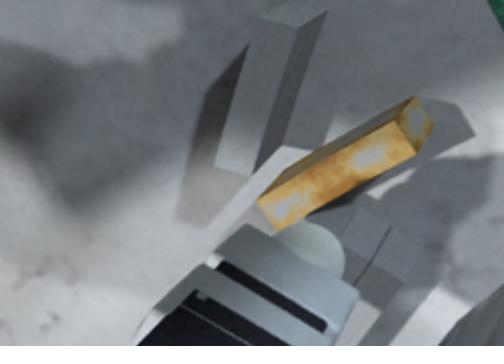

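Emit:
execute_actions(actions=[[[0,0,0,0,0,0,0.754,0,0.576,0.696,0.754,0,0.576,0.696,0.754,0,0.576,0.696,0.714,0.678,0.226,0.168,0.4,-0.6,0.0022,0.0045,-0.0017,0,0,0,0.342,0,-0.883,-0.174,0.342,0,-0.883,-0.174,0.85,0,0.577,0.696,0.714,0.678,0.226,0.168,0.2,-0.8],[0,0,0,0,0,0,0.754,0,0.576,0.696,0.754,0,0.576,0.696,0.754,0,0.576,0.696,0.714,0.678,0.226,0.168,0.4,-0.6,0.0044,0.009,-0.0034,0,0,0,0.342,0,-0.883,-0.174,0.342,0,-0.883,-0.174,0.85,0,0.577,0.696,0.714,0.678,0.226,0.168,0.2,-0.8],[0,0,0,0,0,0,0.754,0,0.576,0.696,0.754,0,0.576,0.696,0.754,0,0.576,0.696,0.714,0.678,0.226,0.168,0.4,-0.6,0.0066,0.0135,-0.005,0,0,0,0.342,0,-0.883,-0.174,0.342,0,-0.883,-0.174,0.85,0,0.577,0.696,0.714,0.678,0.226,0.168,0.2,-0.8],[0,0,0,0,0,0,0.754,0,0.576,0.696,0.754,0,0.576,0.696,0.754,0,0.576,0.696,0.714,0.678,0.226,0.168,0.4,-0.6,0.0088,0.018,-0.0067,0,0,0,0.342,0,-0.883,-0.174,0.342,0,-0.883,-0.174,0.85,0,0.577,0.696,0.714,0.678,0.226,0.168,0.2,-0.8]]])

Scene clock: 1515.30 s.
left_arm: end_effector_position=(+0.5170, +0.2841, +0.3605) hand_goal=(+0.754, +0.000, +0.576, +0.696, +0.754, +0.000, +0.576, +0.696, +0.754, +0.000, +0.576, +0.696, +0.714, +0.678, +0.226, +0.168) hand_measured=(+0.752, +0.000, +0.576, +0.696, +0.752, +0.000, +0.576, +0.696, +0.752, +0.000, +0.576, +0.696, +0.714, +0.678, +0.224, +0.168) hand_current_ma=(-1, +0, +0, +0, -1, +0, +0, +0, -1, +0, +0, +0, +0, +0, -3, +0) hand_state=(goal, goal, goal, goal, goal, goal, goal, goal, goal, goal, goal, goal, goal, goal, goal, goal) hand_current_limit=0.40 hand_speed=-0.60 end_effector_quat_wxyz=(+0.172, +0.514, +0.830, -0.129) | right_arm: end_effector_position=(+0.3207, +0.0472, +0.1768) hand_goal=(+0.342, +0.000, -0.882, -0.174, +0.342, +0.000, -0.882, -0.174, +0.850, +0.000, +0.578, +0.696, +0.714, +0.678, +0.226, +0.168) hand_measured=(+0.346, +0.000, -0.878, -0.172, +0.346, +0.000, -0.878, -0.172, +0.848, +0.002, +0.576, +0.694, +0.716, +0.678, +0.222, +0.168) hand_current_ma=(+0, +0, +0, +0, +0, +0, +0, +0, +0, +0, +0, +0, +0, +0, +0, +0) hand_state=(goal, goal, goal, goal, goal, goal, goal, goal, goal, goal, goal, goal, goal, goal, goal, goal) hand_current_limit=0.20 hand_speed=-0.80 end_effector_quat_wxyz=(-0.004, +0.522, +0.853, -0.007)
Joint positions: left_arm=[0.028 1.341 1.57 -1.655 0.41 -0.436] | right_arm=[1.07 1.504 1.14 -1.221 -0.01 0.611]
Joint torques (N m): left_arm=[-0.21 -9.29 13.98 -0.23 0.63 0.14] | right_arm=[-0.5 -11.16 11.85 -0.09 0.02 -0.19]
Motor temperatures (°C): left_arm=[25 29 73 23 22 24] | right_arm=[28 33 40 23 22 25]
Heat: left arm: hottest elbow 73 °C; right arm: hottest elbow 40 °C.
Hand target: left_arm +0.5248, +0.2852, +0.3829; +0.187, +0.520, +0.825, -0.119 | right_arm +0.3309, +0.0586, +0.1807; -0.006, +0.522, +0.853, -0.005
Off the commanded pose: left_arm 0.024 m, 2 deg | right_arm 0.016 m, 0 deg.

Emit:
execute_actions(actions=[[[0,0,0,0,0,0,0.754,0,0.576,0.696,0.754,0,0.576,0.696,0.754,0,0.576,0.696,0.714,0.678,0.226,0.168,0.4,-0.6,0,0,0.004,0,0,0,0.342,0,-0.883,-0.174,0.342,0,-0.883,-0.174,0.85,0,0.577,0.696,0.714,0.678,0.226,0.168,0.2,-0.8],[0,0,0,0,0,0,0.754,0,0.576,0.696,0.754,0,0.576,0.696,0.754,0,0.576,0.696,0.714,0.678,0.226,0.168,0.4,-0.6,0,0,0.01,0,0,0,0.342,0,-0.883,-0.174,0.342,0,-0.883,-0.174,0.85,0,0.577,0.696,0.714,0.678,0.226,0.168,0.2,-0.8],[0,0,0,0,0,0,0.754,0,0.576,0.696,0.754,0,0.576,0.696,0.754,0,0.576,0.696,0.714,0.678,0.226,0.168,0.4,-0.6,0,0,0.016,0,0,0,0.342,0,-0.883,-0.174,0.342,0,-0.883,-0.174,0.85,0,0.577,0.696,0.714,0.678,0.226,0.168,0.2,-0.8],[0,0,0,0,0,0,0.754,0,0.576,0.696,0.754,0,0.576,0.696,0.754,0,0.576,0.696,0.714,0.678,0.226,0.168,0.4,-0.6,0,0,0.022,0,0,0,0.342,0,-0.883,-0.174,0.342,0,-0.883,-0.174,0.85,0,0.577,0.696,0.714,0.678,0.226,0.168,0.2,-0.8],[0,0,0,0,0,0,0.754,0,0.576,0.696,0.754,0,0.576,0.696,0.754,0,0.576,0.696,0.714,0.678,0.226,0.168,0.4,-0.6,0,0,0.028,0,0,0,0.342,0,-0.883,-0.174,0.342,0,-0.883,-0.174,0.85,0,0.577,0.696,0.714,0.678,0.226,0.168,0.2,-0.8],[0,0,0,0,0,0,0.754,0,0.576,0.696,0.754,0,0.576,0.696,0.754,0,0.576,0.696,0.714,0.678,0.226,0.168,0.4,-0.6,0,0,0.034,0,0,0,0.342,0,-0.883,-0.174,0.342,0,-0.883,-0.174,0.85,0,0.577,0.696,0.714,0.678,0.226,0.168,0.2,-0.8]]], cameras=["cam_right_wrist"])

Emit:
zoom_image(camera="cam_right_wrist", region=[150, 0, 310, 110])

Scene clock: 1526.20 s.
left_arm: end_effector_position=(+0.5170, +0.2841, +0.3605) hand_goal=(+0.754, +0.000, +0.576, +0.696, +0.754, +0.000, +0.576, +0.696, +0.754, +0.000, +0.576, +0.696, +0.714, +0.678, +0.226, +0.168) hand_measured=(+0.752, +0.000, +0.576, +0.696, +0.752, +0.000, +0.576, +0.696, +0.752, +0.000, +0.576, +0.696, +0.714, +0.678, +0.224, +0.168) hand_current_ma=(-1, +0, +0, +0, -1, +0, +0, +0, -1, +0, +0, +0, +0, +0, -3, +0) hand_state=(goal, goal, goal, goal, goal, goal, goal, goal, goal, goal, goal, goal, goal, goal, goal, goal) hand_current_limit=0.40 hand_speed=-0.60 end_effector_quat_wxyz=(+0.172, +0.514, +0.830, -0.129) | right_arm: end_effector_position=(+0.3245, +0.0545, +0.1688) hand_goal=(+0.342, +0.000, -0.882, -0.174, +0.342, +0.000, -0.882, -0.174, +0.850, +0.000, +0.578, +0.696, +0.714, +0.678, +0.226, +0.168) hand_measured=(+0.346, +0.000, -0.878, -0.172, +0.346, +0.000, -0.878, -0.172, +0.848, +0.002, +0.576, +0.694, +0.716, +0.678, +0.222, +0.168) hand_current_ma=(+0, +0, +0, +0, +0, +0, +0, +0, +0, +0, +0, +0, +0, +0, +0, +0) hand_state=(goal, goal, goal, goal, goal, goal, goal, goal, goal, goal, goal, goal, goal, goal, goal, goal) hand_current_limit=0.20 hand_speed=-0.80 end_effector_quat_wxyz=(-0.005, +0.522, +0.853, -0.001)
Joint positions: left_arm=[0.028 1.341 1.57 -1.655 0.41 -0.436] | right_arm=[1.07 1.526 1.14 -1.187 -0.01 0.611]
Joint torques (N m): left_arm=[0.21 -9.29 14.01 -0.14 0.58 0.12] | right_arm=[-0.32 -11.58 8.88 0.8 0.04 -0.19]
Motor temperatures (°C): left_arm=[25 29 74 23 22 24] | right_arm=[28 33 43 23 22 25]
Heat: left arm: hottest elbow 74 °C; right arm: hottest elbow 43 °C.
Hand target: left_arm +0.5248, +0.2852, +0.3829; +0.187, +0.520, +0.825, -0.119 | right_arm +0.3305, +0.0586, +0.1604; -0.006, +0.522, +0.853, -0.005
Off the commanded pose: left_arm 0.024 m, 2 deg | right_arm 0.011 m, 0 deg.
camera_calibration:
cam_right_wrist: T_world_to_cam=[[0.917771, -0.393332, -0.0546367, -0.2282], [-0.214783, -0.607397, 0.764812, -0.0801916], [-0.334011, -0.690187, -0.641933, 0.373627], [0, 0, 0, 1]] pos_world=[0.317008, 0.119406, 0.288707]
Images, in order (width x height): cam_right_wrist 672x504.

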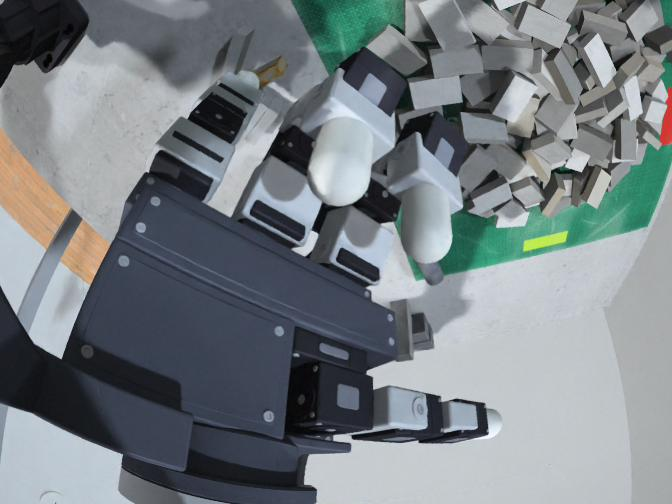

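Scaled by 3.150 from the camera's 672x504 image, which has a finer 960x720 frame.

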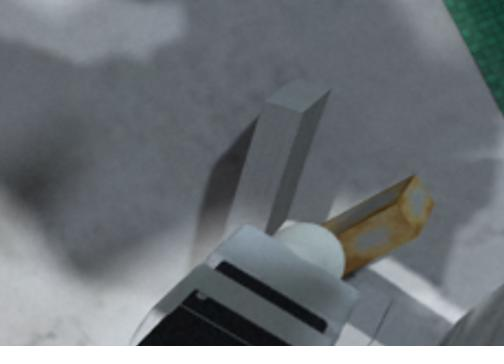

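Emit:
execute_actions(actions=[[[0,0,0,0,0,0,0.754,0,0.576,0.696,0.754,0,0.576,0.696,0.754,0,0.576,0.696,0.714,0.678,0.226,0.168,0.4,-0.6,-0.0018,-0.0036,0.0023,0,0,0,0.342,0,-0.883,-0.174,0.342,0,-0.883,-0.174,0.85,0,0.577,0.696,0.714,0.678,0.226,0.168,0.2,-0.8],[0,0,0,0,0,0,0.754,0,0.576,0.696,0.754,0,0.576,0.696,0.754,0,0.576,0.696,0.714,0.678,0.226,0.168,0.4,-0.6,-0.0036,-0.0072,0.0047,0,0,0,0.342,0,-0.883,-0.174,0.342,0,-0.883,-0.174,0.85,0,0.577,0.696,0.714,0.678,0.226,0.168,0.2,-0.8],[0,0,0,0,0,0,0.754,0,0.576,0.696,0.754,0,0.576,0.696,0.754,0,0.576,0.696,0.714,0.678,0.226,0.168,0.4,-0.6,-0.0054,-0.0108,0.007,0,0,0,0.342,0,-0.883,-0.174,0.342,0,-0.883,-0.174,0.85,0,0.577,0.696,0.714,0.678,0.226,0.168,0.2,-0.8],[0,0,0,0,0,0,0.754,0,0.576,0.696,0.754,0,0.576,0.696,0.754,0,0.576,0.696,0.714,0.678,0.226,0.168,0.4,-0.6,-0.0072,-0.0144,0.0094,0,0,0,0.342,0,-0.883,-0.174,0.342,0,-0.883,-0.174,0.85,0,0.577,0.696,0.714,0.678,0.226,0.168,0.2,-0.8],[0,0,0,0,0,0,0.754,0,0.576,0.696,0.754,0,0.576,0.696,0.754,0,0.576,0.696,0.714,0.678,0.226,0.168,0.4,-0.6,-0.009,-0.018,0.0117,0,0,0,0.342,0,-0.883,-0.174,0.342,0,-0.883,-0.174,0.85,0,0.577,0.696,0.714,0.678,0.226,0.168,0.2,-0.8],[0,0,0,0,0,0,0.754,0,0.576,0.696,0.754,0,0.576,0.696,0.754,0,0.576,0.696,0.714,0.678,0.226,0.168,0.4,-0.6,-0.0107,-0.0215,0.014,0,0,0,0.342,0,-0.883,-0.174,0.342,0,-0.883,-0.174,0.85,0,0.577,0.696,0.714,0.678,0.226,0.168,0.2,-0.8]]], cameras=["cam_right_wrist"])

Emit:
zoom_image(camera="cam_right_wrist", region=[150, 0, 310, 110])

Scene clock: 1537.00 s.
left_arm: end_effector_position=(+0.5170, +0.2841, +0.3605) hand_goal=(+0.754, +0.000, +0.576, +0.696, +0.754, +0.000, +0.576, +0.696, +0.754, +0.000, +0.576, +0.696, +0.714, +0.678, +0.226, +0.168) hand_measured=(+0.752, +0.000, +0.576, +0.696, +0.752, +0.000, +0.576, +0.696, +0.752, +0.000, +0.576, +0.696, +0.714, +0.678, +0.224, +0.168) hand_current_ma=(-1, +0, +0, +0, -1, +0, +0, +0, -1, +0, +0, +0, +0, +0, -3, +0) hand_state=(goal, goal, goal, goal, goal, goal, goal, goal, goal, goal, goal, goal, goal, goal, goal, goal) hand_current_limit=0.40 hand_speed=-0.60 end_effector_quat_wxyz=(+0.172, +0.514, +0.830, -0.129) | right_arm: end_effector_position=(+0.3224, +0.0515, +0.1598) hand_goal=(+0.342, +0.000, -0.882, -0.174, +0.342, +0.000, -0.882, -0.174, +0.850, +0.000, +0.578, +0.696, +0.714, +0.678, +0.226, +0.168) hand_measured=(+0.346, +0.000, -0.878, -0.172, +0.346, +0.000, -0.878, -0.172, +0.846, +0.004, +0.576, +0.694, +0.716, +0.678, +0.222, +0.168) hand_current_ma=(+0, +0, +0, +0, +0, +0, +0, +0, +0, +0, +0, +0, +0, +0, +0, +0) hand_state=(goal, goal, goal, goal, goal, goal, goal, goal, goal, goal, goal, goal, goal, goal, goal, goal) hand_current_limit=0.20 hand_speed=-0.80 end_effector_quat_wxyz=(-0.006, +0.522, +0.853, +0.000)
Joint positions: left_arm=[0.028 1.341 1.57 -1.655 0.41 -0.436] | right_arm=[1.07 1.525 1.114 -1.16 -0.013 0.611]
Joint torques (N m): left_arm=[-0.38 -9.23 14.01 -0.23 0.6 0.14] | right_arm=[0.32 -13.98 6.69 0.76 0.12 -0.12]
Motor temperatures (°C): left_arm=[25 29 74 23 22 24] | right_arm=[28 33 43 23 22 25]
Heat: left arm: hottest elbow 74 °C; right arm: hottest elbow 43 °C.
Hand target: left_arm +0.5248, +0.2852, +0.3829; +0.187, +0.520, +0.825, -0.119 | right_arm +0.3218, +0.0470, +0.1520; -0.006, +0.522, +0.853, -0.005
Off the commanded pose: left_arm 0.024 m, 2 deg | right_arm 0.009 m, 1 deg.
camera_calibration:
cam_right_wrist: T_world_to_cam=[[0.917719, -0.393097, -0.0571545, -0.227546], [-0.213606, -0.609667, 0.763334, -0.0754913], [-0.33491, -0.688317, -0.643471, 0.365499], [0, 0, 0, 1]] pos_world=[0.315107, 0.116107, 0.279808]
Images, in order (width x height): cam_right_wrist 672x504.

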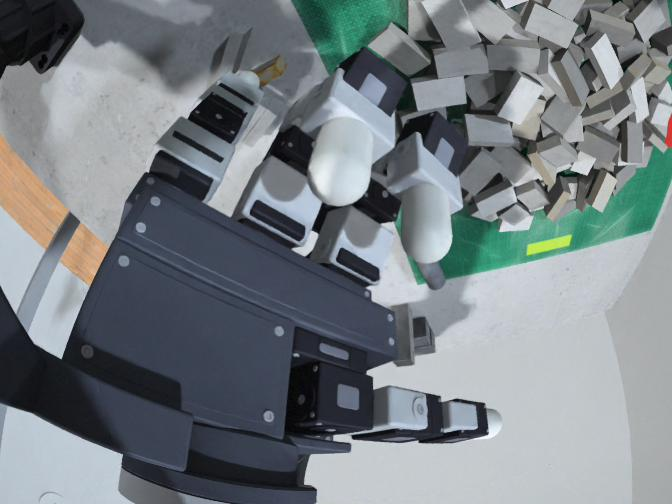

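Scaled by 3.150 from the camera's 672x504 image, which has a finer 960x720 frame.

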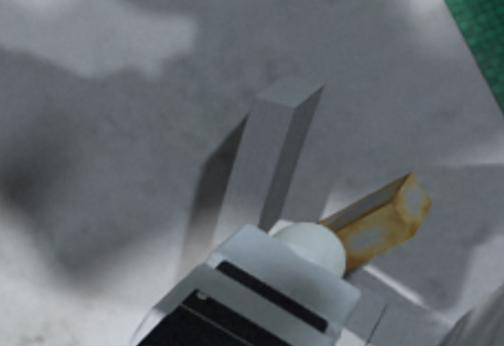

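Emit:
execute_actions(actions=[[[0,0,0,0,0,0,0.754,0,0.576,0.696,0.754,0,0.576,0.696,0.754,0,0.576,0.696,0.714,0.678,0.226,0.168,0.4,-0.6,-0.0015,0.0005,0.0028,0,0,0,0.342,0,-0.883,-0.174,0.342,0,-0.883,-0.174,0.85,0.04,0.577,0.696,0.714,0.678,0.226,0.168,0.2,-0.8],[0,0,0,0,0,0,0.754,0,0.576,0.696,0.754,0,0.576,0.696,0.754,0,0.576,0.696,0.714,0.678,0.226,0.168,0.4,-0.6,-0.003,0.001,0.0056,0,0,0,0.342,0,-0.883,-0.174,0.342,0,-0.883,-0.174,0.85,0.04,0.577,0.696,0.714,0.678,0.226,0.168,0.2,-0.8],[0,0,0,0,0,0,0.754,0,0.576,0.696,0.754,0,0.576,0.696,0.754,0,0.576,0.696,0.714,0.678,0.226,0.168,0.4,-0.6,-0.0045,0.0015,0.0083,0,0,0,0.342,0,-0.883,-0.174,0.342,0,-0.883,-0.174,0.85,0.04,0.577,0.696,0.714,0.678,0.226,0.168,0.2,-0.8]]], cameras=["cam_right_wrist"])

Emit:
zoom_image(camera="cam_right_wrist", region=[150, 0, 310, 110])

Scene clock: 1557.77 s.
left_arm: end_effector_position=(+0.5170, +0.2841, +0.3605) hand_goal=(+0.754, +0.000, +0.576, +0.696, +0.754, +0.000, +0.576, +0.696, +0.754, +0.000, +0.576, +0.696, +0.714, +0.678, +0.226, +0.168) hand_measured=(+0.752, +0.000, +0.576, +0.696, +0.752, +0.000, +0.576, +0.696, +0.752, +0.000, +0.576, +0.696, +0.714, +0.678, +0.224, +0.168) hand_current_ma=(-1, +0, +0, +0, -1, +0, +0, +0, -1, +0, +0, +0, +0, +0, -3, +0) hand_state=(goal, goal, goal, goal, goal, goal, goal, goal, goal, goal, goal, goal, goal, goal, goal, goal) hand_current_limit=0.40 hand_speed=-0.60 end_effector_quat_wxyz=(+0.172, +0.514, +0.830, -0.129) | right_arm: end_effector_position=(+0.3233, +0.0538, +0.1592) hand_goal=(+0.342, +0.000, -0.882, -0.174, +0.342, +0.000, -0.882, -0.174, +0.850, +0.040, +0.578, +0.696, +0.714, +0.678, +0.226, +0.168) hand_measured=(+0.346, +0.000, -0.878, -0.172, +0.346, +0.000, -0.878, -0.172, +0.856, +0.036, +0.582, +0.696, +0.716, +0.678, +0.222, +0.168) hand_current_ma=(+0, +0, +0, +0, +0, +0, +0, +0, +0, +0, +0, +0, +0, +0, +0, +0) hand_state=(goal, goal, goal, goal, goal, goal, goal, goal, goal, goal, goal, goal, goal, goal, goal, goal) hand_current_limit=0.20 hand_speed=-0.80 end_effector_quat_wxyz=(-0.008, +0.522, +0.853, +0.006)
Joint positions: left_arm=[0.028 1.341 1.57 -1.655 0.41 -0.436] | right_arm=[1.07 1.525 1.11 -1.144 -0.015 0.611]
Joint torques (N m): left_arm=[-0.21 -9.17 14.11 -0.25 0.6 0.13] | right_arm=[-0.32 -13.27 6.05 0.66 0.25 -0.19]
Motor temperatures (°C): left_arm=[25 29 74 23 22 24] | right_arm=[28 33 39 23 22 25]
Heat: left arm: hottest elbow 74 °C; right arm: hottest elbow 39 °C.
Hand target: left_arm +0.5248, +0.2852, +0.3829; +0.187, +0.520, +0.825, -0.119 | right_arm +0.3238, +0.0450, +0.1471; -0.006, +0.522, +0.853, -0.005
Off the commanded pose: left_arm 0.024 m, 2 deg | right_arm 0.015 m, 1 deg.
camera_calibration:
cam_right_wrist: T_world_to_cam=[[0.918056, -0.392171, -0.0580897, -0.227374], [-0.216337, -0.61835, 0.755541, -0.0708366], [-0.332221, -0.681062, -0.652521, 0.367197], [0, 0, 0, 1]] pos_world=[0.315408, 0.117113, 0.279916]
Images, in order (width x height): cam_right_wrist 672x504.

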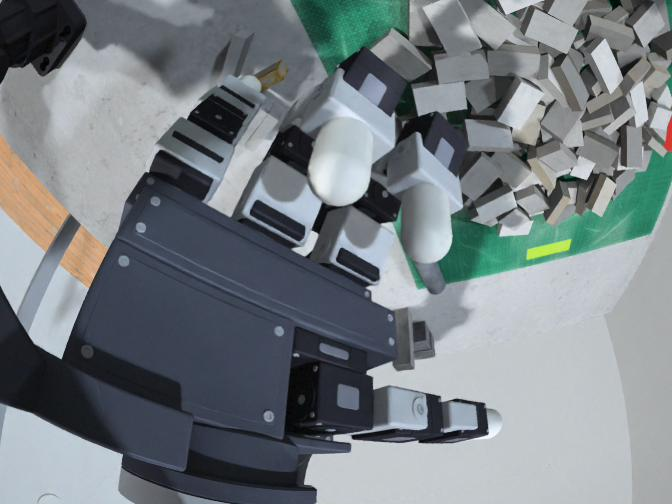

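Scaled by 3.150 from the camera's 672x504 image, which has a finer 960x720 frame.

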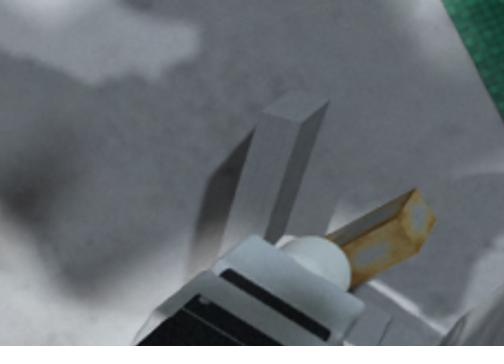

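Emit:
execute_actions(actions=[[[0,0,0,0,0,0,0.754,0,0.576,0.696,0.754,0,0.576,0.696,0.754,0,0.576,0.696,0.714,0.678,0.226,0.168,0.4,-0.6,0,0,0,0,0,0,0.342,0,-0.883,-0.174,0.342,0,-0.883,-0.174,0.82,0.04,0.577,0.696,0.714,0.678,0.226,0.168,0.2,-0.95],[0,0,0,0,0,0,0.754,0,0.576,0.696,0.754,0,0.576,0.696,0.754,0,0.576,0.696,0.714,0.678,0.226,0.168,0.4,-0.6,0,0,0,0,0,0,0.342,0,-0.883,-0.174,0.342,0,-0.883,-0.174,0.75,0.04,0.577,0.696,0.714,0.678,0.226,0.168,0.2,-0.95]]], cameras=["cam_right_wrist"])

Emit:
zoom_image(camera="cam_right_wrist", region=[150, 0, 310, 110])

Scene clock: 1572.00 s.
left_arm: end_effector_position=(+0.5170, +0.2841, +0.3605) hand_goal=(+0.754, +0.000, +0.576, +0.696, +0.754, +0.000, +0.576, +0.696, +0.754, +0.000, +0.576, +0.696, +0.714, +0.678, +0.226, +0.168) hand_measured=(+0.752, +0.000, +0.576, +0.696, +0.752, +0.000, +0.576, +0.696, +0.752, +0.000, +0.576, +0.696, +0.714, +0.678, +0.224, +0.168) hand_current_ma=(-1, +0, +0, +0, -1, +0, +0, +0, -1, +0, +0, +0, +0, +0, -3, +0) hand_state=(goal, goal, goal, goal, goal, goal, goal, goal, goal, goal, goal, goal, goal, goal, goal, goal) hand_current_limit=0.40 hand_speed=-0.60 end_effector_quat_wxyz=(+0.172, +0.514, +0.830, -0.129) | right_arm: end_effector_position=(+0.3222, +0.0547, +0.1588) hand_goal=(+0.342, +0.000, -0.882, -0.174, +0.342, +0.000, -0.882, -0.174, +0.750, +0.040, +0.578, +0.696, +0.714, +0.678, +0.226, +0.168) hand_measured=(+0.346, +0.000, -0.878, -0.172, +0.346, +0.000, -0.878, -0.172, +0.824, +0.038, +0.600, +0.708, +0.716, +0.678, +0.222, +0.168) hand_current_ma=(+0, +0, +0, +0, +0, +0, +0, +0, +93, +0, +7, +3, +0, +0, +0, +0) hand_state=(goal, goal, goal, goal, goal, goal, goal, goal, blocked, goal, blocked, goal, goal, goal, goal, goal) hand_current_limit=0.20 hand_speed=-0.95 end_effector_quat_wxyz=(-0.011, +0.520, +0.854, +0.005)
Joint positions: left_arm=[0.028 1.341 1.57 -1.655 0.41 -0.436] | right_arm=[1.07 1.525 1.11 -1.144 -0.021 0.606]
Joint torques (N m): left_arm=[-0.44 -9.11 13.97 -0.18 0.58 0.13] | right_arm=[-0.38 -13.45 6.13 0.69 0.52 -0.12]
Motor temperatures (°C): left_arm=[25 29 74 23 22 24] | right_arm=[28 33 38 23 22 25]
Heat: left arm: hottest elbow 74 °C; right arm: hottest elbow 38 °C.
Hand target: left_arm +0.5248, +0.2852, +0.3829; +0.187, +0.520, +0.825, -0.119 | right_arm +0.3238, +0.0451, +0.1471; -0.006, +0.522, +0.853, -0.005
Off the commanded pose: left_arm 0.024 m, 2 deg | right_arm 0.015 m, 1 deg.
camera_calibration:
cam_right_wrist: T_world_to_cam=[[0.919542, -0.387674, -0.0644297, -0.225764], [-0.209219, -0.621698, 0.754797, -0.0721663], [-0.332671, -0.680588, -0.652786, 0.367335], [0, 0, 0, 1]] pos_world=[0.314703, 0.117615, 0.279717]
Images, in order (width x height): cam_right_wrist 672x504.

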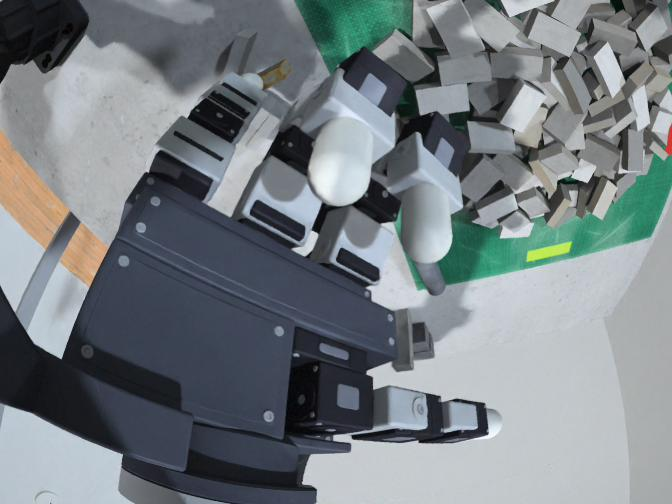

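Scaled by 3.150 from the camera's 672x504 image, which has a finer 960x720 frame.

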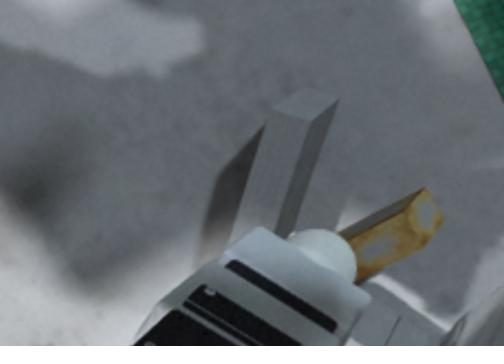

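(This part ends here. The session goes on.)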